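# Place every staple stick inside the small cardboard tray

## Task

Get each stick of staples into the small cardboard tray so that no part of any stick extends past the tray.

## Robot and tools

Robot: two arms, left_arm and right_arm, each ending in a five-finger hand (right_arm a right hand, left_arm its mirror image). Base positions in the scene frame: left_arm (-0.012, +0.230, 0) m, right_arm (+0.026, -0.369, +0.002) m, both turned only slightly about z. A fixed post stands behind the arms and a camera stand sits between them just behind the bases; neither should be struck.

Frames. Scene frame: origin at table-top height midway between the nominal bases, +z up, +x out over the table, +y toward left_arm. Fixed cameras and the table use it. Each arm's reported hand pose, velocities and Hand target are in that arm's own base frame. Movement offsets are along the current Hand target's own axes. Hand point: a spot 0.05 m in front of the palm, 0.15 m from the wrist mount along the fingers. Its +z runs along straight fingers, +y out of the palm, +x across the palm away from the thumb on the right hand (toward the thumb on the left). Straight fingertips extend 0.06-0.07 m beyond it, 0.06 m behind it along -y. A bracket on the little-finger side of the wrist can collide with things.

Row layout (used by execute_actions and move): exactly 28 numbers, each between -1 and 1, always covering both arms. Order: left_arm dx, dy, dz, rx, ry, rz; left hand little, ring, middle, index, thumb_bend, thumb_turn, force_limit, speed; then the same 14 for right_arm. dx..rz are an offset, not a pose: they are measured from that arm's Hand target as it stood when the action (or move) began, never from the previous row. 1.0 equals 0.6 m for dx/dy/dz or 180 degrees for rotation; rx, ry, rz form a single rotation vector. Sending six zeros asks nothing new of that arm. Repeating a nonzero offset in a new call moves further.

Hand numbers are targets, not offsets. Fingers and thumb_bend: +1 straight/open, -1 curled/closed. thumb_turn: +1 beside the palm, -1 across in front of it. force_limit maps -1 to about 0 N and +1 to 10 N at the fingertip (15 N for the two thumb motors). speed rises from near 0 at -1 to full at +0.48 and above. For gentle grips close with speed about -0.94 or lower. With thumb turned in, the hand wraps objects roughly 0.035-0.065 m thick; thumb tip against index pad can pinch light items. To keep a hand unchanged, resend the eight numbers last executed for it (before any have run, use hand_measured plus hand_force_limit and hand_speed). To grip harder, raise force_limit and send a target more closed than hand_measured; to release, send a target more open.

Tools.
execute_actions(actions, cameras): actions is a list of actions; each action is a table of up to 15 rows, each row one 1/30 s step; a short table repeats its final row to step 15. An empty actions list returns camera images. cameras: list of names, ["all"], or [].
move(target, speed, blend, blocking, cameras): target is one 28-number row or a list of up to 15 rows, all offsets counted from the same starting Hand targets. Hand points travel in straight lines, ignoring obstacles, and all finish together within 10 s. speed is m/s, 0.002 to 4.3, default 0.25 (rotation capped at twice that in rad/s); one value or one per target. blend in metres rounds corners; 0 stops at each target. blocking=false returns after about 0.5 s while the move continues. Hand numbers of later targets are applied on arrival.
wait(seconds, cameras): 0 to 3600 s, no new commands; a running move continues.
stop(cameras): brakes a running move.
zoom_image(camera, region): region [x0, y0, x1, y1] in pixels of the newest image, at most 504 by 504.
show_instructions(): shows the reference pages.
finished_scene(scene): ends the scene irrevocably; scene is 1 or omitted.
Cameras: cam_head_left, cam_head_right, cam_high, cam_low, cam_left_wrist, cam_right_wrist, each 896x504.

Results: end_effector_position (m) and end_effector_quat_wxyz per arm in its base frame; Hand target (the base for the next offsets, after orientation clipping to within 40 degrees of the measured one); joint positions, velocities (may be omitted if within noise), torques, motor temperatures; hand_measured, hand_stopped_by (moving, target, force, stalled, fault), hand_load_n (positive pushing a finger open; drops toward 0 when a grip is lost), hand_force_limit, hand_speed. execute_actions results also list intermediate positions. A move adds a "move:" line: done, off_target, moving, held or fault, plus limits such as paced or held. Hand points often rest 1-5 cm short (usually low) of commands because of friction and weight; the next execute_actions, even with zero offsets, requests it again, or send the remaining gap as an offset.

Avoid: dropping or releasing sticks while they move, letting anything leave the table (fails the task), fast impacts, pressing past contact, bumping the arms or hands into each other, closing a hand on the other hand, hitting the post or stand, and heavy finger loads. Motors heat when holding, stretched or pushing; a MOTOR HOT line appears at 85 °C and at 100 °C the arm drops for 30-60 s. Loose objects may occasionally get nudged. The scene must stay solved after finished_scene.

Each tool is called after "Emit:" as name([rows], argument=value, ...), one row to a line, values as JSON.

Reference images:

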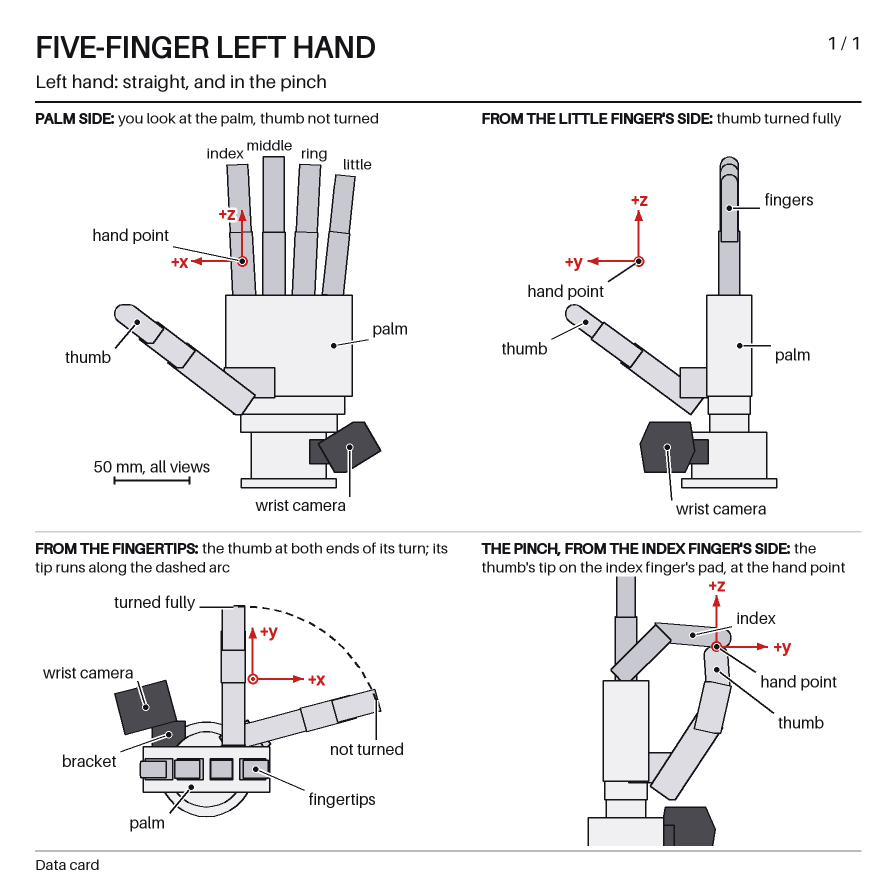

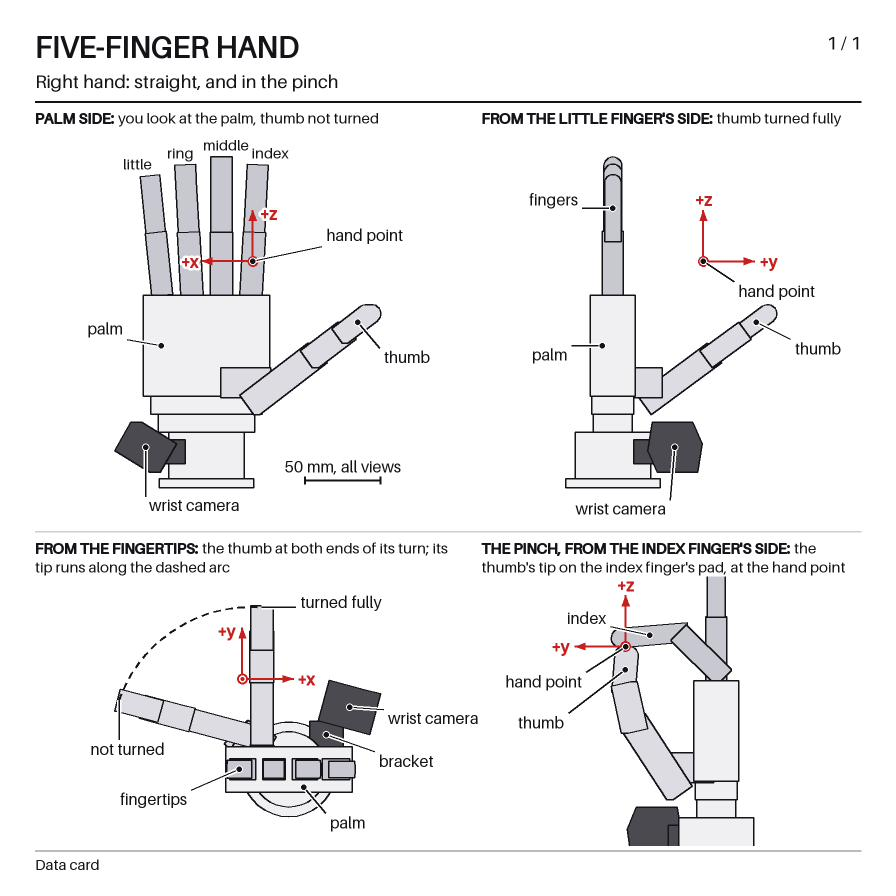

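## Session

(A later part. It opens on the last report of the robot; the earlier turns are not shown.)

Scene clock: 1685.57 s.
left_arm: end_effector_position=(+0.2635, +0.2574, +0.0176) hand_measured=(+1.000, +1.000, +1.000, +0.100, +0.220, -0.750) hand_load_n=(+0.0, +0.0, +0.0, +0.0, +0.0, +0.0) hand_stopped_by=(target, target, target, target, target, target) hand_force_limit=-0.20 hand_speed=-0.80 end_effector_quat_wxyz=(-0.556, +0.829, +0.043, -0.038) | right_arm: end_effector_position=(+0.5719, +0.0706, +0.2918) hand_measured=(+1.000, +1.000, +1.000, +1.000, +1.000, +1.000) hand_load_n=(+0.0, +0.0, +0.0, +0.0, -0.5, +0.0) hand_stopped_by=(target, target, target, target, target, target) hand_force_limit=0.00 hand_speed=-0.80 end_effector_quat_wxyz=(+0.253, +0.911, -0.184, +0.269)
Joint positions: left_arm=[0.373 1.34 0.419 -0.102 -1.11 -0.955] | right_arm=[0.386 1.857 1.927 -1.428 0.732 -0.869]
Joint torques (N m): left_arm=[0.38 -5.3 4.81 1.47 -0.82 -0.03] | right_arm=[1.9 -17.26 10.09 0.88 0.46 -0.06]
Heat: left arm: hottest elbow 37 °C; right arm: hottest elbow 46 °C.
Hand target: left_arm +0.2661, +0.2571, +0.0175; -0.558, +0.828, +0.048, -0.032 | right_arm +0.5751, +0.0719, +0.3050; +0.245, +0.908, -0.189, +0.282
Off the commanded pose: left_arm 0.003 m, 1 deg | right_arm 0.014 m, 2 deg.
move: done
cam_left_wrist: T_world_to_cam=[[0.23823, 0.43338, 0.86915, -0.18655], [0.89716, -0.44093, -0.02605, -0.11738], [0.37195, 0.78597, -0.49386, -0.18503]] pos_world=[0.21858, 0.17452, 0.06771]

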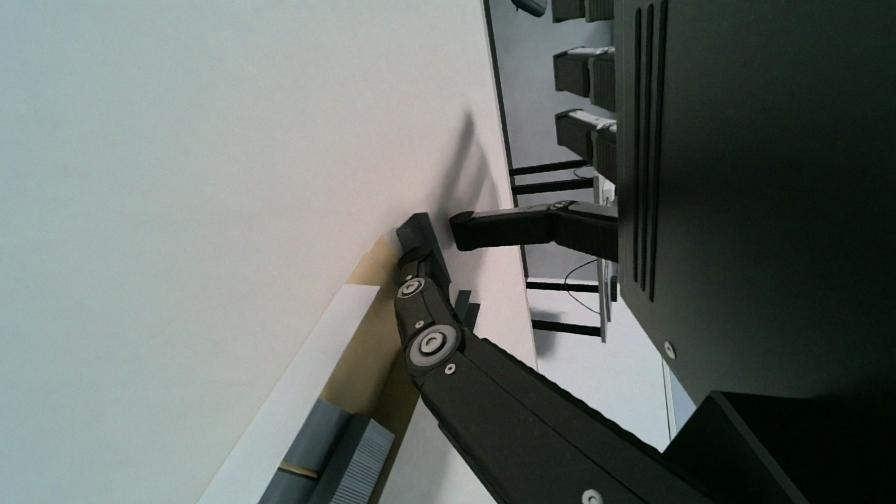

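Emit:
move(target=[0,0.0045,-0.0064,0,0,0,1,1,1,0.1,0.22,-0.75,-0.2,-0.8,0,0,0,0,0,0,1,1,1,1,1,1,0,-0.8], speed=0.05)

Scene clock: 1692.57 s.
left_arm: end_effector_position=(+0.2643, +0.2569, +0.0187) hand_measured=(+1.000, +1.000, +1.000, +0.100, +0.220, -0.750) hand_load_n=(+0.0, +0.0, +0.0, +0.0, +0.0, +0.0) hand_stopped_by=(target, target, target, target, target, target) hand_force_limit=-0.20 hand_speed=-0.80 end_effector_quat_wxyz=(-0.558, +0.827, +0.052, -0.033) | right_arm: end_effector_position=(+0.5719, +0.0706, +0.2918) hand_measured=(+1.000, +1.000, +1.000, +1.000, +1.000, +1.000) hand_load_n=(+0.0, +0.0, +0.0, +0.0, +0.0, +0.0) hand_stopped_by=(target, target, target, target, target, target) hand_force_limit=0.00 hand_speed=-0.80 end_effector_quat_wxyz=(+0.253, +0.911, -0.184, +0.269)
Joint positions: left_arm=[0.367 1.34 0.419 -0.109 -1.118 -0.986] | right_arm=[0.386 1.857 1.927 -1.428 0.732 -0.869]
Joint torques (N m): left_arm=[0.91 -5.6 4.68 0.64 -0.91 -0.02] | right_arm=[1.96 -17.55 10.03 1.01 0.45 -0.1]
Heat: left arm: hottest elbow 36 °C; right arm: hottest elbow 47 °C.
Hand target: left_arm +0.2665, +0.2526, +0.0165; -0.558, +0.828, +0.048, -0.032 | right_arm +0.5751, +0.0719, +0.3050; +0.245, +0.908, -0.189, +0.282
Off the commanded pose: left_arm 0.005 m, 1 deg | right_arm 0.014 m, 2 deg.
move: done

Emit:
execute_actions(actions=[], cameras=["cam_left_wrist"])

Emit:
zoom_image(camera="cam_left_wrist", region=[340, 180, 500, 340])

Scene clock: 1697.33 s.
left_arm: end_effector_position=(+0.2643, +0.2569, +0.0187) hand_measured=(+1.000, +1.000, +1.000, +0.100, +0.220, -0.750) hand_load_n=(+0.0, +0.0, +0.0, +0.0, +0.5, +0.5) hand_stopped_by=(target, target, target, target, target, target) hand_force_limit=-0.20 hand_speed=-0.80 end_effector_quat_wxyz=(-0.558, +0.827, +0.052, -0.033) | right_arm: end_effector_position=(+0.5719, +0.0706, +0.2918) hand_measured=(+1.000, +1.000, +1.000, +1.000, +1.000, +1.000) hand_load_n=(+0.0, +0.5, +0.0, +0.0, +0.0, +0.0) hand_stopped_by=(target, target, target, target, target, target) hand_force_limit=0.00 hand_speed=-0.80 end_effector_quat_wxyz=(+0.253, +0.911, -0.184, +0.269)
Joint positions: left_arm=[0.367 1.34 0.419 -0.109 -1.118 -0.986] | right_arm=[0.386 1.857 1.927 -1.428 0.732 -0.869]
Joint velocities: within noise
Joint torques (N m): left_arm=[0.32 -5.77 4.83 0.8 -0.79 -0.04] | right_arm=[2.08 -18.14 10.15 0.94 0.4 -0.01]
Motor temperatures (°C): left_arm=[30 31 36 29 29 29] | right_arm=[31 38 47 24 28 25]
Heat: left arm: hottest elbow 36 °C; right arm: hottest elbow 47 °C.
Hand target: left_arm +0.2665, +0.2526, +0.0165; -0.558, +0.828, +0.048, -0.032 | right_arm +0.5751, +0.0719, +0.3050; +0.245, +0.908, -0.189, +0.282
Off the commanded pose: left_arm 0.005 m, 1 deg | right_arm 0.014 m, 2 deg.
camera_calibration:
cam_left_wrist: T_world_to_cam=[[0.21733, 0.42929, 0.87663, -0.18108], [0.90215, -0.43124, -0.01248, -0.12228], [0.37267, 0.79356, -0.48101, -0.18681]] pos_world=[0.21929, 0.17325, 0.06735]
Images, in order (width x height): cam_left_wrist 896x504.

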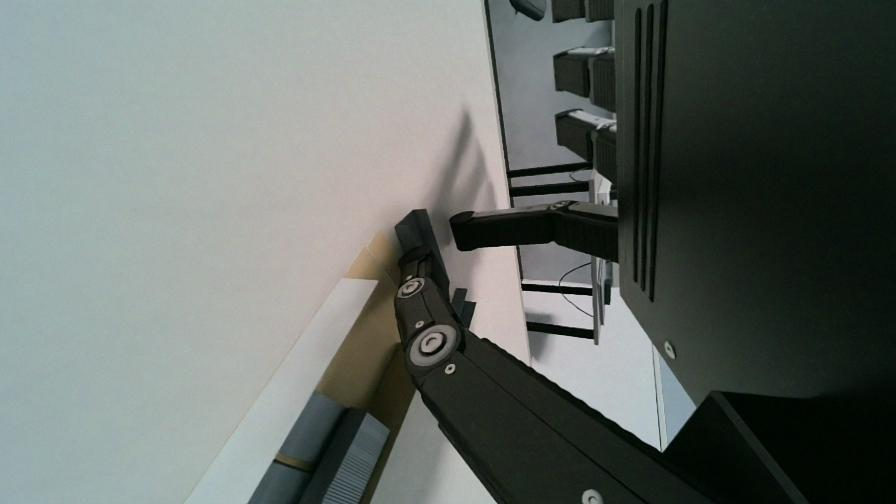

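Scaled by 3.150 from the camera's image (finer frame: 1280x720).

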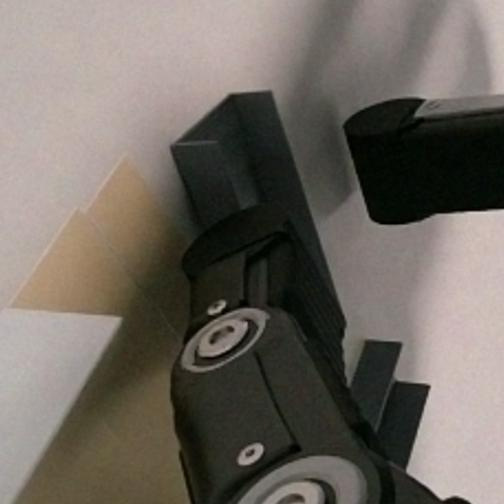

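Emit:
move(target=[-0.0004,-0.0196,-0.0115,0,0,0,1,1,1,0.1,0.22,-0.75,-0.2,-0.8,0,0,0,0,0,0,1,1,1,1,1,1,0,-0.8], speed=0.05)

Scene clock: 1710.93 s.
left_arm: end_effector_position=(+0.2558, +0.2517, +0.0219) hand_measured=(+1.000, +1.000, +1.000, +0.100, +0.220, -0.750) hand_load_n=(-0.5, +0.0, +0.0, +0.0, +0.0, +0.0) hand_stopped_by=(target, target, target, target, target, target) hand_force_limit=-0.20 hand_speed=-0.80 end_effector_quat_wxyz=(-0.554, +0.830, +0.044, -0.045) | right_arm: end_effector_position=(+0.5719, +0.0706, +0.2918) hand_measured=(+1.000, +1.000, +1.000, +1.000, +1.000, +1.000) hand_load_n=(+0.0, +0.0, +0.0, +0.0, +0.0, +0.0) hand_stopped_by=(target, target, target, target, target, target) hand_force_limit=0.00 hand_speed=-0.80 end_effector_quat_wxyz=(+0.253, +0.911, -0.184, +0.269)
Joint positions: left_arm=[0.361 1.307 0.419 -0.186 -1.122 -1] | right_arm=[0.386 1.857 1.927 -1.428 0.732 -0.869]
Joint torques (N m): left_arm=[0.03 -7.18 6.16 0.92 -0.86 -0.01] | right_arm=[2.49 -17.61 9.94 0.9 0.44 -0.11]
Heat: left arm: hottest elbow 36 °C; right arm: hottest elbow 47 °C.
Hand target: left_arm +0.2666, +0.2505, +0.0299; -0.558, +0.828, +0.047, -0.032 | right_arm +0.5751, +0.0719, +0.3050; +0.245, +0.908, -0.189, +0.282
Off the commanded pose: left_arm 0.013 m, 2 deg | right_arm 0.014 m, 2 deg.
move: off_target (left_arm)

Emit:
move(target=[-0.0003,0.0199,0.0104,0,0,0,1,1,1,0.1,0.22,-0.75,-0.2,-0.8,0,0,0,0,0,0,1,1,1,1,1,1,0,-0.8], speed=0.05, cameras=["cam_left_wrist"])

Emit:
zoom_image(camera="cam_left_wrist", region=[340, 180, 500, 340])

Scene clock: 1717.27 s.
left_arm: end_effector_position=(+0.2617, +0.2539, +0.0168) hand_measured=(+1.000, +1.000, +1.000, +0.100, +0.220, -0.750) hand_load_n=(+0.0, +0.0, -0.5, +0.0, +0.0, +0.0) hand_stopped_by=(target, target, target, target, target, target) hand_force_limit=-0.20 hand_speed=-0.80 end_effector_quat_wxyz=(-0.556, +0.829, +0.049, -0.038) | right_arm: end_effector_position=(+0.5719, +0.0706, +0.2918) hand_measured=(+1.000, +1.000, +1.000, +1.000, +1.000, +1.000) hand_load_n=(+0.0, +0.0, +0.0, +0.0, +0.0, +0.0) hand_stopped_by=(target, target, target, target, target, target) hand_force_limit=0.00 hand_speed=-0.80 end_effector_quat_wxyz=(+0.253, +0.911, -0.184, +0.269)
Joint positions: left_arm=[0.361 1.34 0.419 -0.136 -1.122 -1.001] | right_arm=[0.386 1.857 1.927 -1.428 0.732 -0.869]
Joint torques (N m): left_arm=[0.15 -5.3 4.83 1.63 -0.78 0.06] | right_arm=[2.37 -17.32 10.13 0.91 0.46 -0.05]
Heat: left arm: hottest elbow 36 °C; right arm: hottest elbow 47 °C.
Hand target: left_arm +0.2663, +0.2518, +0.0165; -0.558, +0.828, +0.048, -0.032 | right_arm +0.5751, +0.0719, +0.3050; +0.245, +0.908, -0.189, +0.282
Off the commanded pose: left_arm 0.005 m, 1 deg | right_arm 0.014 m, 2 deg.
move: done
cam_left_wrist: T_world_to_cam=[[0.22797, 0.4337, 0.87174, -0.18141], [0.90209, -0.43101, -0.02147, -0.12114], [0.36642, 0.79129, -0.4895, -0.18207]] pos_world=[0.21735, 0.17054, 0.06642]

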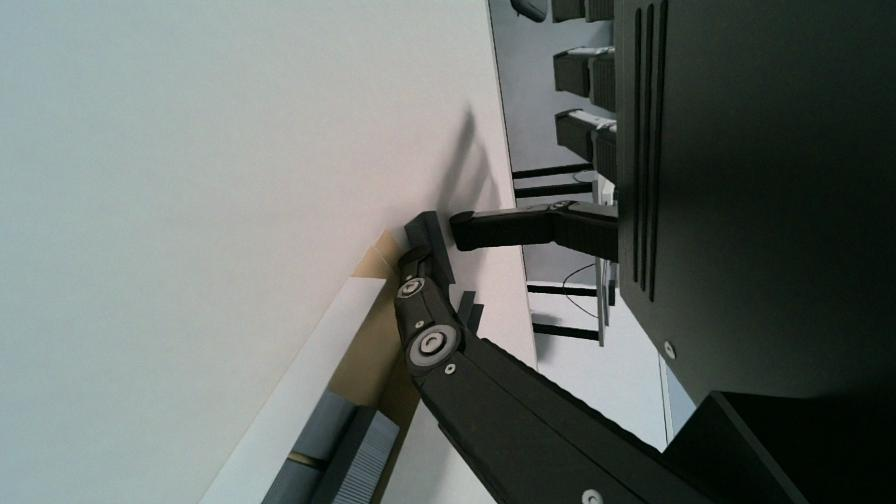

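Scaled by 3.150 from the camera's image (finer frame: 1280x720).

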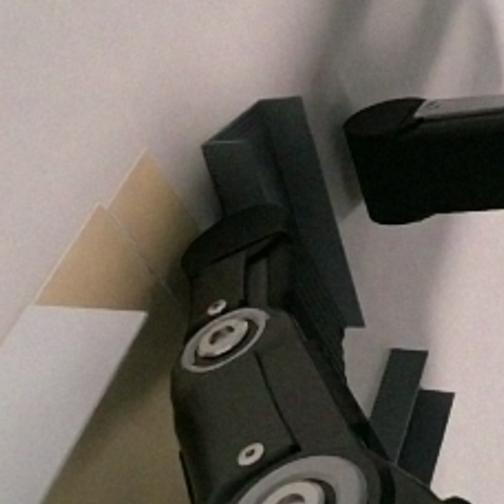

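Emit:
move(target=[0,0,0,0,0,0,1,1,1,-0.45,0.22,-0.75,-0.1,-0.94,0,0,0,0,0,0,1,1,1,1,1,1,0,-0.8], speed=0.06)

Emit:
wait(seconds=1.5, cameras=["cam_left_wrist"])

Emit:
zoom_image(camera="cam_left_wrist", region=[340, 180, 500, 340])

Scene clock: 1722.17 s.
left_arm: end_effector_position=(+0.2618, +0.2541, +0.0171) hand_measured=(+1.000, +1.000, +1.000, -0.130, +0.222, -0.750) hand_load_n=(+0.0, +0.0, +0.0, +4.5, +3.0, +0.0) hand_stopped_by=(target, target, target, force, target, target) hand_force_limit=-0.10 hand_speed=-0.94 end_effector_quat_wxyz=(-0.557, +0.828, +0.050, -0.038) | right_arm: end_effector_position=(+0.5719, +0.0706, +0.2918) hand_measured=(+1.000, +1.000, +1.000, +1.000, +1.000, +1.000) hand_load_n=(+0.0, +0.0, +0.0, +0.0, +0.0, +0.0) hand_stopped_by=(target, target, target, target, target, target) hand_force_limit=0.00 hand_speed=-0.80 end_effector_quat_wxyz=(+0.253, +0.911, -0.184, +0.269)
Joint positions: left_arm=[0.361 1.34 0.419 -0.134 -1.123 -1.001] | right_arm=[0.386 1.857 1.927 -1.428 0.732 -0.869]
Joint torques (N m): left_arm=[0.09 -6.71 4.89 1.14 -0.76 0.03] | right_arm=[2.26 -17.73 10 0.75 0.45 -0.06]
Heat: left arm: hottest elbow 36 °C; right arm: hottest elbow 47 °C.
Hand target: left_arm +0.2662, +0.2518, +0.0165; -0.558, +0.828, +0.047, -0.032 | right_arm +0.5751, +0.0719, +0.3050; +0.245, +0.908, -0.189, +0.282
Off the commanded pose: left_arm 0.005 m, 1 deg | right_arm 0.014 m, 2 deg.
move: done

Scene clock: 1723.67 s.
left_arm: end_effector_position=(+0.2618, +0.2541, +0.0171) hand_measured=(+1.000, +1.000, +1.000, -0.130, +0.222, -0.750) hand_load_n=(+0.0, +0.0, +0.0, +4.5, +3.0, +0.0) hand_stopped_by=(target, target, target, force, target, target) hand_force_limit=-0.10 hand_speed=-0.94 end_effector_quat_wxyz=(-0.557, +0.828, +0.050, -0.038) | right_arm: end_effector_position=(+0.5719, +0.0706, +0.2918) hand_measured=(+1.000, +1.000, +1.000, +1.000, +1.000, +1.000) hand_load_n=(+0.0, +0.0, +0.0, +0.0, +0.0, +0.0) hand_stopped_by=(target, target, target, target, target, target) hand_force_limit=0.00 hand_speed=-0.80 end_effector_quat_wxyz=(+0.253, +0.911, -0.184, +0.269)
Joint positions: left_arm=[0.361 1.34 0.419 -0.134 -1.123 -1.001] | right_arm=[0.386 1.857 1.927 -1.428 0.732 -0.869]
Joint torques (N m): left_arm=[0.85 -5.3 4.81 1.47 -0.78 0.05] | right_arm=[2.55 -17.79 10.03 0.81 0.44 -0.04]
Heat: left arm: hottest elbow 36 °C; right arm: hottest elbow 47 °C.
Hand target: left_arm +0.2662, +0.2518, +0.0165; -0.558, +0.828, +0.047, -0.032 | right_arm +0.5751, +0.0719, +0.3050; +0.245, +0.908, -0.189, +0.282
Off the commanded pose: left_arm 0.005 m, 1 deg | right_arm 0.014 m, 2 deg.
wait: 1.50 s; at rest by 0.17 s
cam_left_wrist: T_world_to_cam=[[0.22708, 0.43268, 0.87248, -0.18126], [0.90236, -0.43045, -0.02139, -0.12134], [0.3663, 0.79215, -0.48818, -0.18235]] pos_world=[0.21745, 0.17064, 0.06653]

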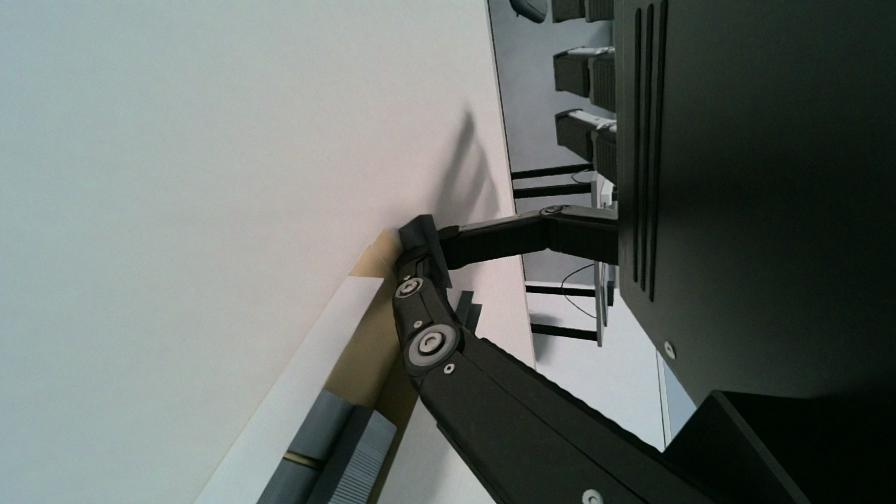

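Scaled by 3.150 from the camera's image (finer frame: 1280x720).

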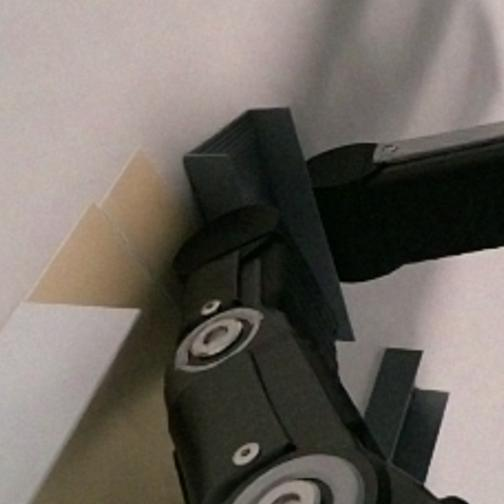

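Emit:
move([
  [0,-0.0541,-0.0219,0,0,0,1,1,1,-0.45,0.22,-0.75,-0.1,-0.94,0,0,0,0,0,0,1,1,1,1,1,1,0,-0.8],
  [0.005,-0.0378,-0.0555,0,-0.086,-0.0348,1,1,1,-0.45,0.22,-0.75,-0.1,-0.94,0,0,0,0,0,0,1,1,1,1,1,1,0,-0.8],
], speed=0.08, cameras=["cam_left_wrist"])

Emit:
zoom_image(camera="cam_left_wrist", region=[120, 160, 460, 500])

Scene clock: 1738.10 s.
left_arm: end_effector_position=(+0.2549, +0.2308, +0.0449) hand_measured=(+1.000, +1.000, +1.000, -0.130, +0.220, -0.750) hand_load_n=(+0.0, +0.0, +0.0, +0.0, +0.0, +0.0) hand_stopped_by=(target, target, target, force, target, target) hand_force_limit=-0.10 hand_speed=-0.94 end_effector_quat_wxyz=(-0.547, +0.811, +0.164, -0.125) | right_arm: end_effector_position=(+0.5719, +0.0706, +0.2918) hand_measured=(+1.000, +1.000, +1.000, +1.000, +1.000, +1.000) hand_load_n=(+0.0, +0.0, +0.0, +0.0, -0.5, +0.0) hand_stopped_by=(target, target, target, target, target, target) hand_force_limit=0.00 hand_speed=-0.80 end_effector_quat_wxyz=(+0.253, +0.911, -0.184, +0.269)
Joint positions: left_arm=[0.252 1.502 0.711 -1.187 -1.155 -1.986] | right_arm=[0.386 1.857 1.927 -1.428 0.732 -0.869]
Joint torques (N m): left_arm=[-0.32 -7.53 7.17 -0.77 -0.57 0.02] | right_arm=[1.55 -17.85 10 0.94 0.42 -0.02]
Heat: left arm: hottest elbow 36 °C; right arm: hottest elbow 47 °C.
Hand target: left_arm +0.2717, +0.2299, +0.0499; -0.548, +0.812, +0.167, -0.113 | right_arm +0.5751, +0.0719, +0.3050; +0.245, +0.908, -0.189, +0.282
Off the commanded pose: left_arm 0.018 m, 2 deg | right_arm 0.014 m, 2 deg.
move: off_target (left_arm)
cam_left_wrist: T_world_to_cam=[[0.10861, 0.4801, 0.87046, -0.17457], [0.98738, -0.15361, -0.03847, -0.2094], [0.11524, 0.86366, -0.49073, -0.10018]] pos_world=[0.23726, 0.13816, 0.09474]

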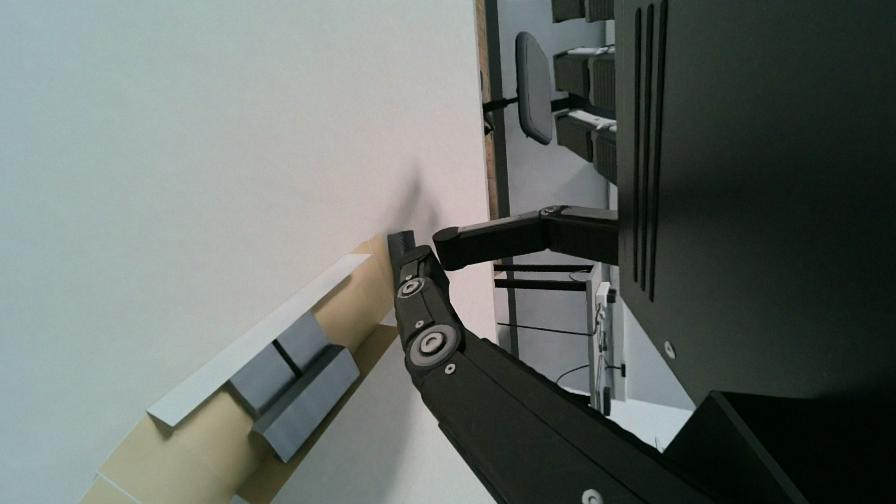

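Scaled by 1.482 from the camera's image (finer frame: 1280x720).

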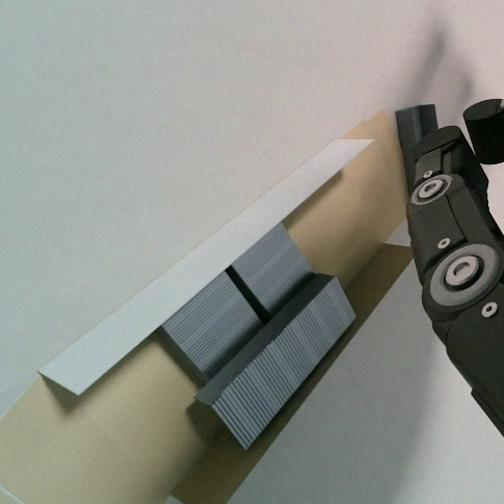

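Emit:
move(target=[0.0067,0.0094,0.0431,0,0.103,0.0417,1,1,1,0.1,0.25,-0.75,-0.1,-0.8,0,0,0,0,0,0,1,1,1,1,1,1,0,-0.8], speed=0.1, cameras=["cam_left_wrist"])

Emit:
zoom_image(camera="cam_left_wrist", region=[300, 160, 500, 360])

Scene clock: 1752.93 s.
left_arm: end_effector_position=(+0.2685, +0.2470, +0.0311) hand_measured=(+1.000, +1.000, +1.000, +0.100, +0.250, -0.750) hand_load_n=(+0.0, +0.0, +0.0, +0.0, +0.0, +0.0) hand_stopped_by=(target, target, target, target, target, target) hand_force_limit=-0.10 hand_speed=-0.80 end_effector_quat_wxyz=(-0.557, +0.830, +0.017, -0.019) | right_arm: end_effector_position=(+0.5719, +0.0706, +0.2918) hand_measured=(+1.000, +1.000, +1.000, +1.000, +1.000, +1.000) hand_load_n=(+0.0, +0.0, +0.0, +0.0, +0.0, +0.0) hand_stopped_by=(target, target, target, target, target, target) hand_force_limit=0.00 hand_speed=-0.80 end_effector_quat_wxyz=(+0.253, +0.911, -0.184, +0.269)
Joint positions: left_arm=[0.347 1.264 0.398 -0.09 -1.089 -0.884] | right_arm=[0.386 1.857 1.927 -1.428 0.732 -0.869]
Joint torques (N m): left_arm=[2.67 -6.65 5.07 1.72 -0.51 0.19] | right_arm=[2.08 -17.2 9.96 0.94 0.48 -0.02]
Heat: left arm: hottest elbow 37 °C; right arm: hottest elbow 47 °C.
Hand target: left_arm +0.2667, +0.2516, +0.0350; -0.559, +0.829, +0.024, -0.016 | right_arm +0.5751, +0.0719, +0.3050; +0.245, +0.908, -0.189, +0.282
Off the commanded pose: left_arm 0.006 m, 1 deg | right_arm 0.014 m, 2 deg.
move: done
cam_left_wrist: T_world_to_cam=[[0.26314, 0.41592, 0.8705, -0.19737], [0.86695, -0.49781, -0.02422, -0.10397], [0.42327, 0.76105, -0.49157, -0.17979]] pos_world=[0.21818, 0.16717, 0.08092]

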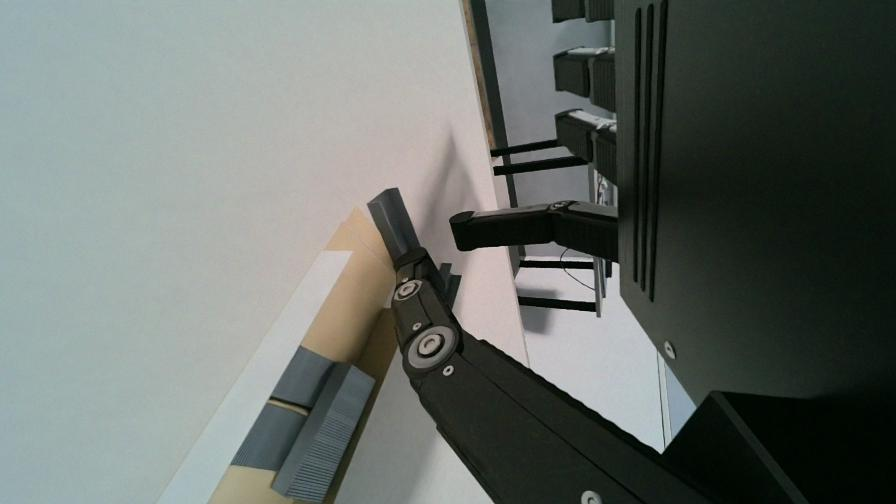

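Scaled by 2.520 from the camera's image (finer frame: 1280x720).

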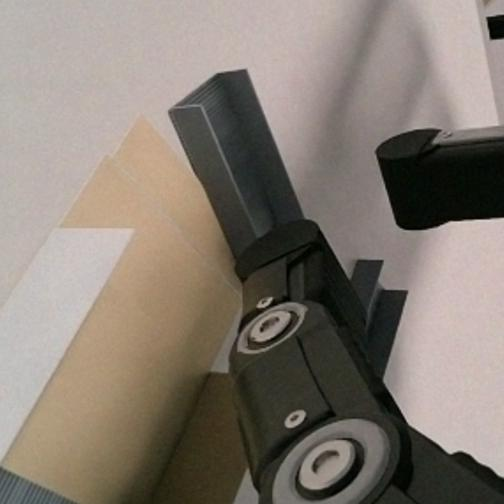

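Emit:
move(target=[-0.0125,0.0136,0.0108,0,0,0,1,1,1,0.1,0.25,-0.75,-0.1,-0.8,0,0,0,0,0,0,1,1,1,1,1,1,0,-0.8], speed=0.06)

Scene clock: 1759.67 s.
left_arm: end_effector_position=(+0.2612, +0.2500, +0.0257) hand_measured=(+1.000, +1.000, +1.000, +0.100, +0.250, -0.750) hand_load_n=(+0.0, +0.0, +0.0, +0.0, +0.0, +0.0) hand_stopped_by=(target, target, target, target, target, target) hand_force_limit=-0.10 hand_speed=-0.80 end_effector_quat_wxyz=(-0.559, +0.829, +0.021, -0.013) | right_arm: end_effector_position=(+0.5719, +0.0706, +0.2918) hand_measured=(+1.000, +1.000, +1.000, +1.000, +1.000, +1.000) hand_load_n=(+0.0, +0.0, +0.0, +0.0, +0.0, -0.5) hand_stopped_by=(target, target, target, target, target, target) hand_force_limit=0.00 hand_speed=-0.80 end_effector_quat_wxyz=(+0.253, +0.911, -0.184, +0.269)
Joint positions: left_arm=[0.368 1.264 0.364 -0.011 -1.076 -0.851] | right_arm=[0.386 1.857 1.927 -1.428 0.732 -0.869]
Joint torques (N m): left_arm=[1.67 -5.66 5.23 1.76 -0.52 0.19] | right_arm=[2.14 -18.26 9.95 0.8 0.37 -0.04]
Heat: left arm: hottest elbow 37 °C; right arm: hottest elbow 47 °C.
Hand target: left_arm +0.2590, +0.2541, +0.0249; -0.559, +0.829, +0.023, -0.016 | right_arm +0.5751, +0.0719, +0.3050; +0.245, +0.908, -0.189, +0.282
Off the commanded pose: left_arm 0.005 m, 0 deg | right_arm 0.014 m, 2 deg.
move: done

Emit:
move(target=[-0.0025,0.0183,0.0083,0,0,0,1,1,1,0.1,0.25,-0.75,-0.1,-0.8,0,0,0,0,0,0,1,1,1,1,1,1,0,-0.8], speed=0.05, cameras=["cam_left_wrist"])

Emit:
zoom_image(camera="cam_left_wrist", region=[340, 180, 500, 340])

Scene clock: 1763.37 s.
left_arm: end_effector_position=(+0.2614, +0.2506, +0.0152) hand_measured=(+1.000, +1.000, +1.000, +0.100, +0.250, -0.750) hand_load_n=(+0.0, +0.0, +0.0, +0.0, +0.0, +0.0) hand_stopped_by=(target, target, target, target, target, target) hand_force_limit=-0.10 hand_speed=-0.80 end_effector_quat_wxyz=(-0.559, +0.828, +0.022, -0.011) | right_arm: end_effector_position=(+0.5719, +0.0706, +0.2918) hand_measured=(+1.000, +1.000, +1.000, +1.000, +1.000, +1.000) hand_load_n=(+0.0, +0.0, +0.0, +0.0, +0.0, +0.0) hand_stopped_by=(target, target, target, target, target, target) hand_force_limit=0.00 hand_speed=-0.80 end_effector_quat_wxyz=(+0.253, +0.911, -0.184, +0.269)
Joint positions: left_arm=[0.37 1.306 0.349 0.056 -1.074 -0.845] | right_arm=[0.386 1.857 1.927 -1.428 0.732 -0.869]
Joint torques (N m): left_arm=[3.02 -4.95 4.74 1.76 -0.51 0.22] | right_arm=[2.9 -17.32 9.87 0.72 0.44 -0.02]
Heat: left arm: hottest elbow 37 °C; right arm: hottest elbow 47 °C.
Hand target: left_arm +0.2575, +0.2544, +0.0129; -0.559, +0.829, +0.023, -0.016 | right_arm +0.5751, +0.0719, +0.3050; +0.245, +0.908, -0.189, +0.282
Off the commanded pose: left_arm 0.006 m, 1 deg | right_arm 0.014 m, 2 deg.
move: done
cam_left_wrist: T_world_to_cam=[[0.2468, 0.41043, 0.87786, -0.1777], [0.86705, -0.49811, -0.01088, -0.0965], [0.4328, 0.76383, -0.4788, -0.19064]] pos_world=[0.21004, 0.17048, 0.06366]

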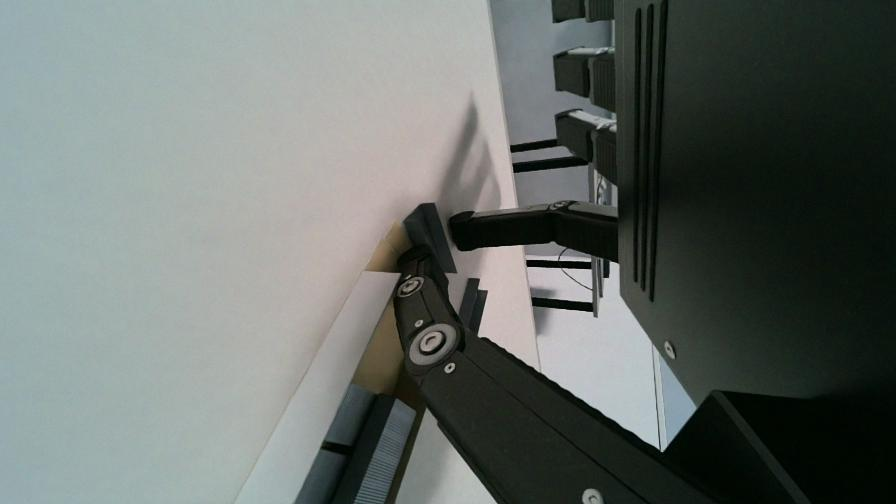

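Scaled by 3.150 from the camera's image (finer frame: 1280x720).

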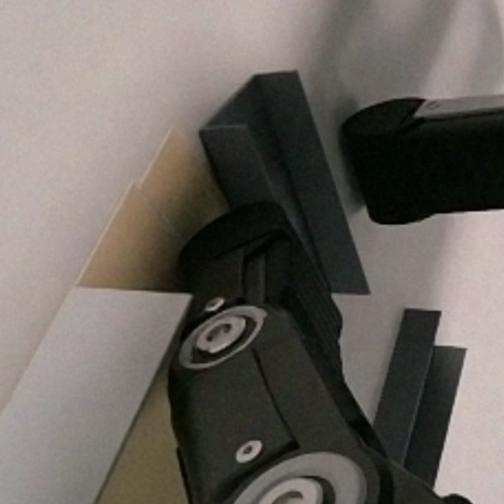

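Emit:
move(target=[0,0,0,0,0,0,1,1,1,-0.45,0.25,-0.75,0.1,-0.94,0,0,0,0,0,0,1,1,1,1,1,1,0,-0.8], speed=0.06)

Emit:
move(target=[0,-0.0309,-0.0125,0,0,0,1,1,1,-0.45,0.25,-0.75,0.1,-0.94,0,0,0,0,0,0,1,1,1,1,1,1,0,-0.8], speed=0.04, cameras=["cam_left_wrist"])

Emit:
zoom_image(camera="cam_left_wrist", region=[340, 180, 500, 340])

Scene clock: 1770.73 s.
left_arm: end_effector_position=(+0.2620, +0.2512, +0.0161) hand_measured=(+1.000, +1.000, +1.000, -0.140, +0.250, -0.750) hand_load_n=(+0.0, +0.0, +0.0, +6.0, +2.5, -1.0) hand_stopped_by=(target, target, target, force, target, target) hand_force_limit=0.10 hand_speed=-0.94 end_effector_quat_wxyz=(-0.561, +0.828, +0.023, -0.009) | right_arm: end_effector_position=(+0.5719, +0.0706, +0.2918) hand_measured=(+1.000, +1.000, +1.000, +1.000, +1.000, +1.000) hand_load_n=(+0.0, +0.0, +0.0, +0.0, +0.0, +0.0) hand_stopped_by=(target, target, target, target, target, target) hand_force_limit=0.00 hand_speed=-0.80 end_effector_quat_wxyz=(+0.253, +0.911, -0.184, +0.269)
Joint positions: left_arm=[0.371 1.306 0.349 0.062 -1.075 -0.844] | right_arm=[0.386 1.857 1.927 -1.428 0.732 -0.869]
Joint torques (N m): left_arm=[3.02 -5.3 4.79 1.63 -0.48 0.23] | right_arm=[2.78 -17.26 10.11 0.88 0.45 -0.02]
Heat: left arm: hottest elbow 37 °C; right arm: hottest elbow 47 °C.
Hand target: left_arm +0.2575, +0.2544, +0.0129; -0.559, +0.829, +0.023, -0.016 | right_arm +0.5751, +0.0719, +0.3050; +0.245, +0.908, -0.189, +0.282
Off the commanded pose: left_arm 0.006 m, 1 deg | right_arm 0.014 m, 2 deg.
move: done

Scene clock: 1771.67 s.
left_arm: end_effector_position=(+0.2536, +0.2479, +0.0250) hand_measured=(+1.000, +1.000, +1.000, -0.140, +0.250, -0.750) hand_load_n=(+0.0, +0.0, +0.0, +0.0, +0.0, +0.0) hand_stopped_by=(target, target, target, force, target, target) hand_force_limit=0.10 hand_speed=-0.94 end_effector_quat_wxyz=(-0.557, +0.830, +0.017, -0.018) | right_arm: end_effector_position=(+0.5719, +0.0706, +0.2918) hand_measured=(+1.000, +1.000, +1.000, +1.000, +1.000, +1.000) hand_load_n=(+0.0, +0.0, +0.0, +0.0, +0.0, +0.0) hand_stopped_by=(target, target, target, target, target, target) hand_force_limit=0.00 hand_speed=-0.80 end_effector_quat_wxyz=(+0.253, +0.911, -0.184, +0.269)
Joint positions: left_arm=[0.371 1.242 0.349 -0.024 -1.074 -0.842] | right_arm=[0.386 1.857 1.927 -1.428 0.732 -0.869]
Joint torques (N m): left_arm=[1.44 -6.18 6.12 0.94 -0.49 0.23] | right_arm=[2.37 -17.73 10.15 0.58 0.45 -0.03]
Heat: left arm: hottest elbow 37 °C; right arm: hottest elbow 47 °C.
Hand target: left_arm +0.2575, +0.2545, +0.0329; -0.559, +0.829, +0.024, -0.016 | right_arm +0.5751, +0.0719, +0.3050; +0.245, +0.908, -0.189, +0.282
Off the commanded pose: left_arm 0.011 m, 1 deg | right_arm 0.014 m, 2 deg.
move: off_target (left_arm)
cam_left_wrist: T_world_to_cam=[[0.26211, 0.41555, 0.87098, -0.18818], [0.86663, -0.49842, -0.023, -0.0906], [0.42456, 0.76085, -0.49077, -0.17747]] pos_world=[0.20318, 0.16806, 0.07472]

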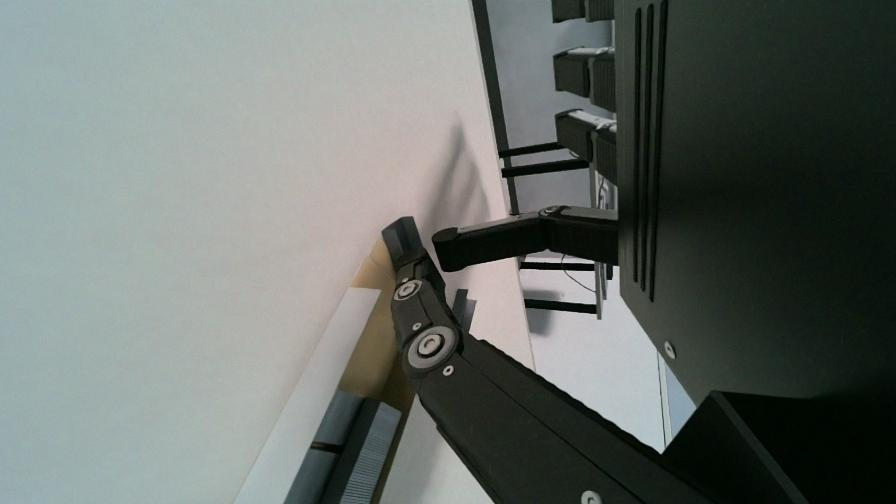

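Scaled by 3.150 from the camera's image (finer frame: 1280x720).

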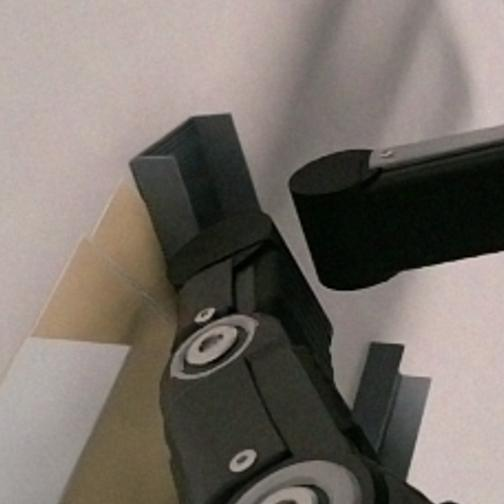

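Emit:
move(target=[-0.0077,-0.013,-0.0075,0,0,0,1,1,1,0.1,0.3,-0.45,-0.1,-0.8,0,0,0,0,0,0,1,1,1,1,1,1,0,-0.8], speed=0.06, cameras=["cam_left_wrist"])

Emit:
zoom_image(camera="cam_left_wrist", region=[280, 160, 520, 400])

Scene clock: 1804.17 s.
left_arm: end_effector_position=(+0.2501, +0.2467, +0.0350) hand_measured=(+1.000, +1.000, +1.000, +0.100, +0.300, -0.450) hand_load_n=(+0.0, +0.0, +0.0, +0.0, +0.0, +0.0) hand_stopped_by=(target, target, target, target, target, target) hand_force_limit=-0.10 hand_speed=-0.80 end_effector_quat_wxyz=(-0.558, +0.830, +0.018, -0.016) | right_arm: end_effector_position=(+0.5719, +0.0706, +0.2918) hand_measured=(+1.000, +1.000, +1.000, +1.000, +1.000, +1.000) hand_load_n=(+0.0, +0.0, +0.0, +0.0, +0.0, +0.0) hand_stopped_by=(target, target, target, target, target, target) hand_force_limit=0.00 hand_speed=-0.80 end_effector_quat_wxyz=(+0.253, +0.911, -0.184, +0.269)
Joint positions: left_arm=[0.372 1.19 0.349 -0.071 -1.073 -0.84] | right_arm=[0.386 1.857 1.927 -1.428 0.732 -0.869]
Joint torques (N m): left_arm=[1.61 -5.89 6.72 0.75 -0.48 0.28] | right_arm=[1.44 -18.14 9.91 0.92 0.43 -0.03]
Heat: left arm: hottest elbow 39 °C; right arm: hottest elbow 47 °C.
Hand target: left_arm +0.2530, +0.2529, +0.0418; -0.559, +0.829, +0.024, -0.016 | right_arm +0.5751, +0.0719, +0.3050; +0.245, +0.908, -0.189, +0.282
Off the commanded pose: left_arm 0.010 m, 1 deg | right_arm 0.014 m, 2 deg.
move: done
cam_left_wrist: T_world_to_cam=[[0.2588, 0.41443, 0.87251, -0.19442], [0.8666, -0.4986, -0.02022, -0.08789], [0.42665, 0.76135, -0.48818, -0.1709]] pos_world=[0.1994, 0.16687, 0.08443]

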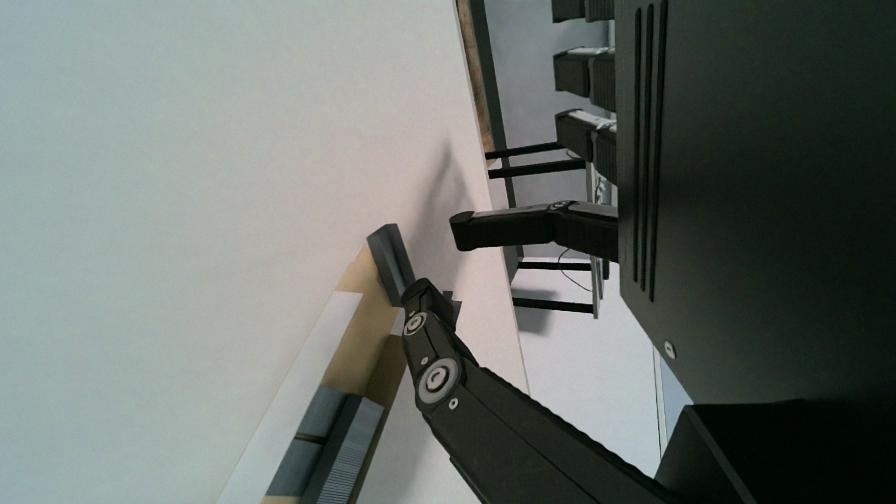

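Scaled by 2.100 from the camera's image (finer frame: 1280x720).

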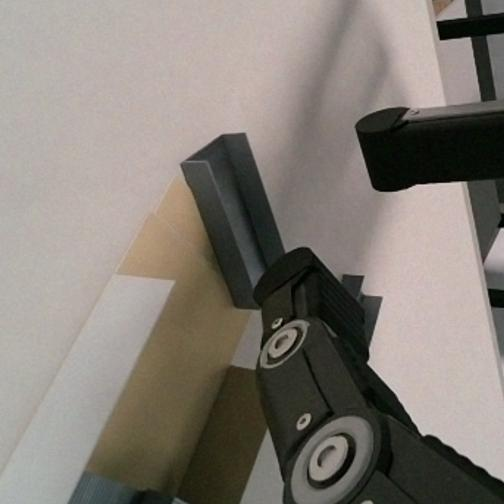

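Emit:
move(target=[-0.0155,0.0308,0.0127,0,0,0,1,1,1,0.1,0.3,-0.45,-0.1,-0.8,0,0,0,0,0,0,1,1,1,1,1,1,0,-0.8], speed=0.06)

Scene clock: 1809.87 s.
left_arm: end_effector_position=(+0.2459, +0.2483, +0.0225) hand_measured=(+1.000, +1.000, +1.000, +0.100, +0.300, -0.450) hand_load_n=(+0.0, -0.5, +0.0, +0.0, +0.0, +0.0) hand_stopped_by=(target, target, target, target, target, target) hand_force_limit=-0.10 hand_speed=-0.80 end_effector_quat_wxyz=(-0.559, +0.829, +0.021, -0.012) | right_arm: end_effector_position=(+0.5719, +0.0706, +0.2918) hand_measured=(+1.000, +1.000, +1.000, +1.000, +1.000, +1.000) hand_load_n=(+0.0, +0.0, +0.0, +0.0, +0.0, +0.0) hand_stopped_by=(target, target, target, target, target, target) hand_force_limit=0.00 hand_speed=-0.80 end_effector_quat_wxyz=(+0.253, +0.911, -0.184, +0.269)
Joint positions: left_arm=[0.385 1.228 0.318 0.025 -1.065 -0.822] | right_arm=[0.386 1.857 1.927 -1.428 0.732 -0.869]
Joint torques (N m): left_arm=[2.67 -4.84 5.16 1.57 -0.46 0.21] | right_arm=[2.37 -17.67 9.99 0.87 0.45 -0.05]
Heat: left arm: hottest elbow 39 °C; right arm: hottest elbow 47 °C.
Hand target: left_arm +0.2438, +0.2526, +0.0219; -0.559, +0.829, +0.024, -0.016 | right_arm +0.5751, +0.0719, +0.3050; +0.245, +0.908, -0.189, +0.282
Off the commanded pose: left_arm 0.005 m, 1 deg | right_arm 0.014 m, 2 deg.
move: done

Emit:
move(target=[0.002,0.0135,0.0057,0,0,0,1,1,1,0.1,0.3,-0.45,-0.1,-0.8,0,0,0,0,0,0,1,1,1,1,1,1,0,-0.8], speed=0.05, cameras=["cam_left_wrist"])

Emit:
zoom_image(camera="cam_left_wrist", region=[340, 180, 500, 340])

Scene clock: 1812.53 s.
left_arm: end_effector_position=(+0.2496, +0.2498, +0.0160) hand_measured=(+1.000, +1.000, +1.000, +0.100, +0.300, -0.450) hand_load_n=(+0.0, +0.0, +0.0, +0.0, -0.5, +0.0) hand_stopped_by=(target, target, target, target, target, target) hand_force_limit=-0.10 hand_speed=-0.80 end_effector_quat_wxyz=(-0.560, +0.828, +0.022, -0.010) | right_arm: end_effector_position=(+0.5719, +0.0706, +0.2918) hand_measured=(+1.000, +1.000, +1.000, +1.000, +1.000, +1.000) hand_load_n=(+0.0, +0.0, +0.0, +0.0, +0.0, +0.0) hand_stopped_by=(target, target, target, target, target, target) hand_force_limit=0.00 hand_speed=-0.80 end_effector_quat_wxyz=(+0.253, +0.911, -0.184, +0.269)
Joint positions: left_arm=[0.385 1.269 0.317 0.073 -1.065 -0.821] | right_arm=[0.386 1.857 1.927 -1.428 0.732 -0.869]
Joint torques (N m): left_arm=[1.44 -4.54 4.4 1.62 -0.56 0.15] | right_arm=[2.2 -17.44 10.04 1.11 0.41 -0.03]
Heat: left arm: hottest elbow 38 °C; right arm: hottest elbow 47 °C.
Hand target: left_arm +0.2450, +0.2528, +0.0131; -0.559, +0.829, +0.024, -0.016 | right_arm +0.5751, +0.0719, +0.3050; +0.245, +0.908, -0.189, +0.282
Off the commanded pose: left_arm 0.006 m, 1 deg | right_arm 0.014 m, 2 deg.
move: done
cam_left_wrist: T_world_to_cam=[[0.24605, 0.41004, 0.87826, -0.17488], [0.86702, -0.49817, -0.01032, -0.08668], [0.43329, 0.764, -0.47808, -0.18476]] pos_world=[0.19824, 0.16968, 0.06437]

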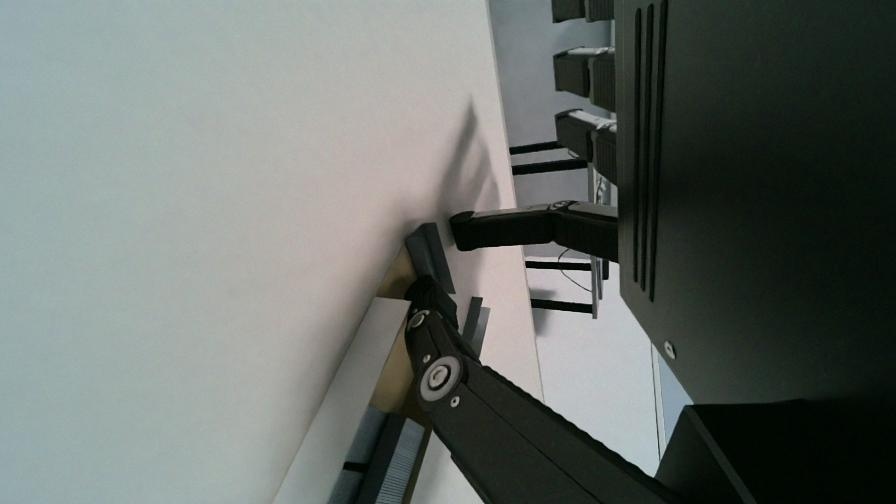

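Scaled by 3.150 from the camera's image (finer frame: 1280x720).

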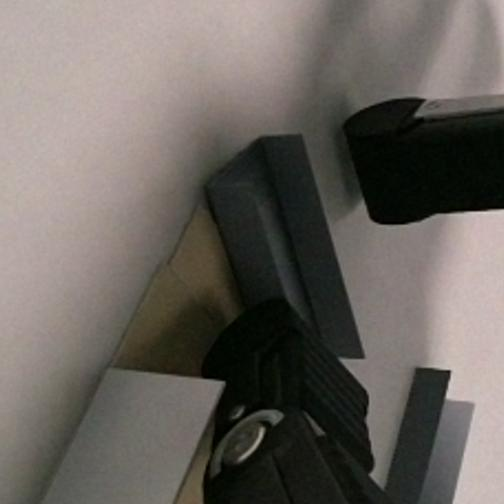

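Emit:
move(target=[0,0,0,0,0,0,1,1,1,-0.45,0.3,-0.45,0.0,-0.94,0,0,0,0,0,0,1,1,1,1,1,1,0,-0.8], speed=0.06)

Emit:
move(target=[0,-0.0309,-0.0125,0,0,0,1,1,1,-0.45,0.3,-0.45,0.0,-0.94,0,0,0,0,0,0,1,1,1,1,1,1,0,-0.8], speed=0.04, cameras=["cam_left_wrist"])

Emit:
zoom_image(camera="cam_left_wrist", region=[340, 180, 500, 340])

Scene clock: 1818.43 s.
left_arm: end_effector_position=(+0.2504, +0.2504, +0.0170) hand_measured=(+1.000, +1.000, +1.000, -0.168, +0.300, -0.450) hand_load_n=(+0.0, +0.0, +0.0, +5.5, +3.0, +0.0) hand_stopped_by=(target, target, target, force, target, target) hand_force_limit=0.00 hand_speed=-0.94 end_effector_quat_wxyz=(-0.561, +0.827, +0.024, -0.008) | right_arm: end_effector_position=(+0.5719, +0.0706, +0.2918) hand_measured=(+1.000, +1.000, +1.000, +1.000, +1.000, +1.000) hand_load_n=(+0.0, +0.0, +0.0, +0.0, +0.0, +0.0) hand_stopped_by=(target, target, target, target, target, target) hand_force_limit=0.00 hand_speed=-0.80 end_effector_quat_wxyz=(+0.253, +0.911, -0.184, +0.269)
Joint positions: left_arm=[0.385 1.269 0.317 0.079 -1.067 -0.821] | right_arm=[0.386 1.857 1.927 -1.428 0.732 -0.869]
Joint torques (N m): left_arm=[2.14 -4.48 4.48 1.48 -0.41 0.21] | right_arm=[2.14 -18.43 9.89 0.72 0.45 -0.03]
Heat: left arm: hottest elbow 38 °C; right arm: hottest elbow 47 °C.
Hand target: left_arm +0.2450, +0.2528, +0.0131; -0.559, +0.829, +0.024, -0.016 | right_arm +0.5751, +0.0719, +0.3050; +0.245, +0.908, -0.189, +0.282
Off the commanded pose: left_arm 0.007 m, 1 deg | right_arm 0.014 m, 2 deg.
move: done

Scene clock: 1819.37 s.
left_arm: end_effector_position=(+0.2415, +0.2466, +0.0257) hand_measured=(+1.000, +1.000, +1.000, -0.168, +0.302, -0.450) hand_load_n=(+0.0, +0.0, +0.0, +4.5, +4.5, +0.0) hand_stopped_by=(target, target, target, force, target, target) hand_force_limit=0.00 hand_speed=-0.94 end_effector_quat_wxyz=(-0.557, +0.830, +0.017, -0.017) | right_arm: end_effector_position=(+0.5719, +0.0706, +0.2918) hand_measured=(+1.000, +1.000, +1.000, +1.000, +1.000, +1.000) hand_load_n=(+0.0, +0.0, +0.0, +0.0, +0.0, +0.0) hand_stopped_by=(target, target, target, target, target, target) hand_force_limit=0.00 hand_speed=-0.80 end_effector_quat_wxyz=(+0.253, +0.911, -0.184, +0.269)
Joint positions: left_arm=[0.385 1.2 0.317 -0.014 -1.065 -0.82] | right_arm=[0.386 1.857 1.927 -1.428 0.732 -0.869]
Joint torques (N m): left_arm=[1.55 -6.71 6.6 0.79 -0.49 0.2] | right_arm=[2.43 -17.79 9.92 0.79 0.41 -0.03]
Heat: left arm: hottest elbow 38 °C; right arm: hottest elbow 47 °C.
Hand target: left_arm +0.2450, +0.2527, +0.0331; -0.559, +0.829, +0.024, -0.016 | right_arm +0.5751, +0.0719, +0.3050; +0.245, +0.908, -0.189, +0.282
Off the commanded pose: left_arm 0.010 m, 1 deg | right_arm 0.014 m, 2 deg.
move: done
cam_left_wrist: T_world_to_cam=[[0.26101, 0.41537, 0.8714, -0.18488], [0.86682, -0.49813, -0.02219, -0.08076], [0.42485, 0.76114, -0.49007, -0.17119]] pos_world=[0.19099, 0.16687, 0.07542]

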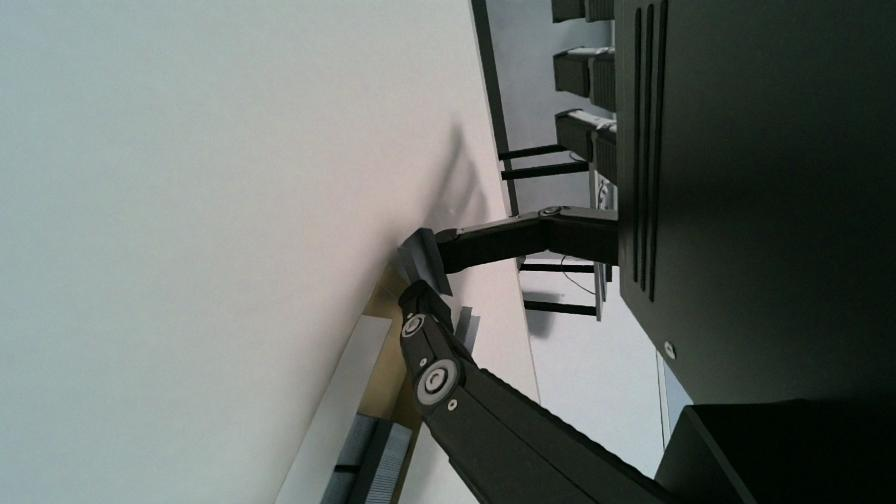

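Scaled by 3.150 from the camera's image (finer frame: 1280x720).

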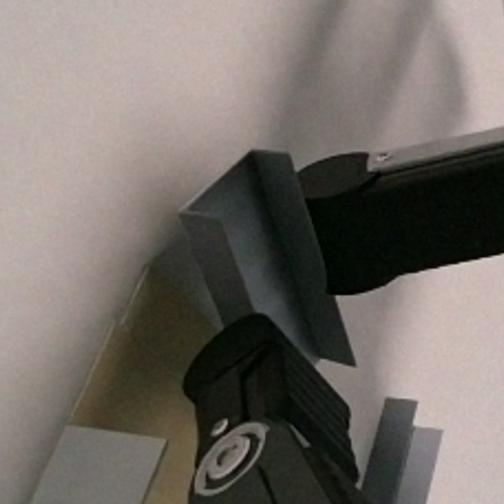

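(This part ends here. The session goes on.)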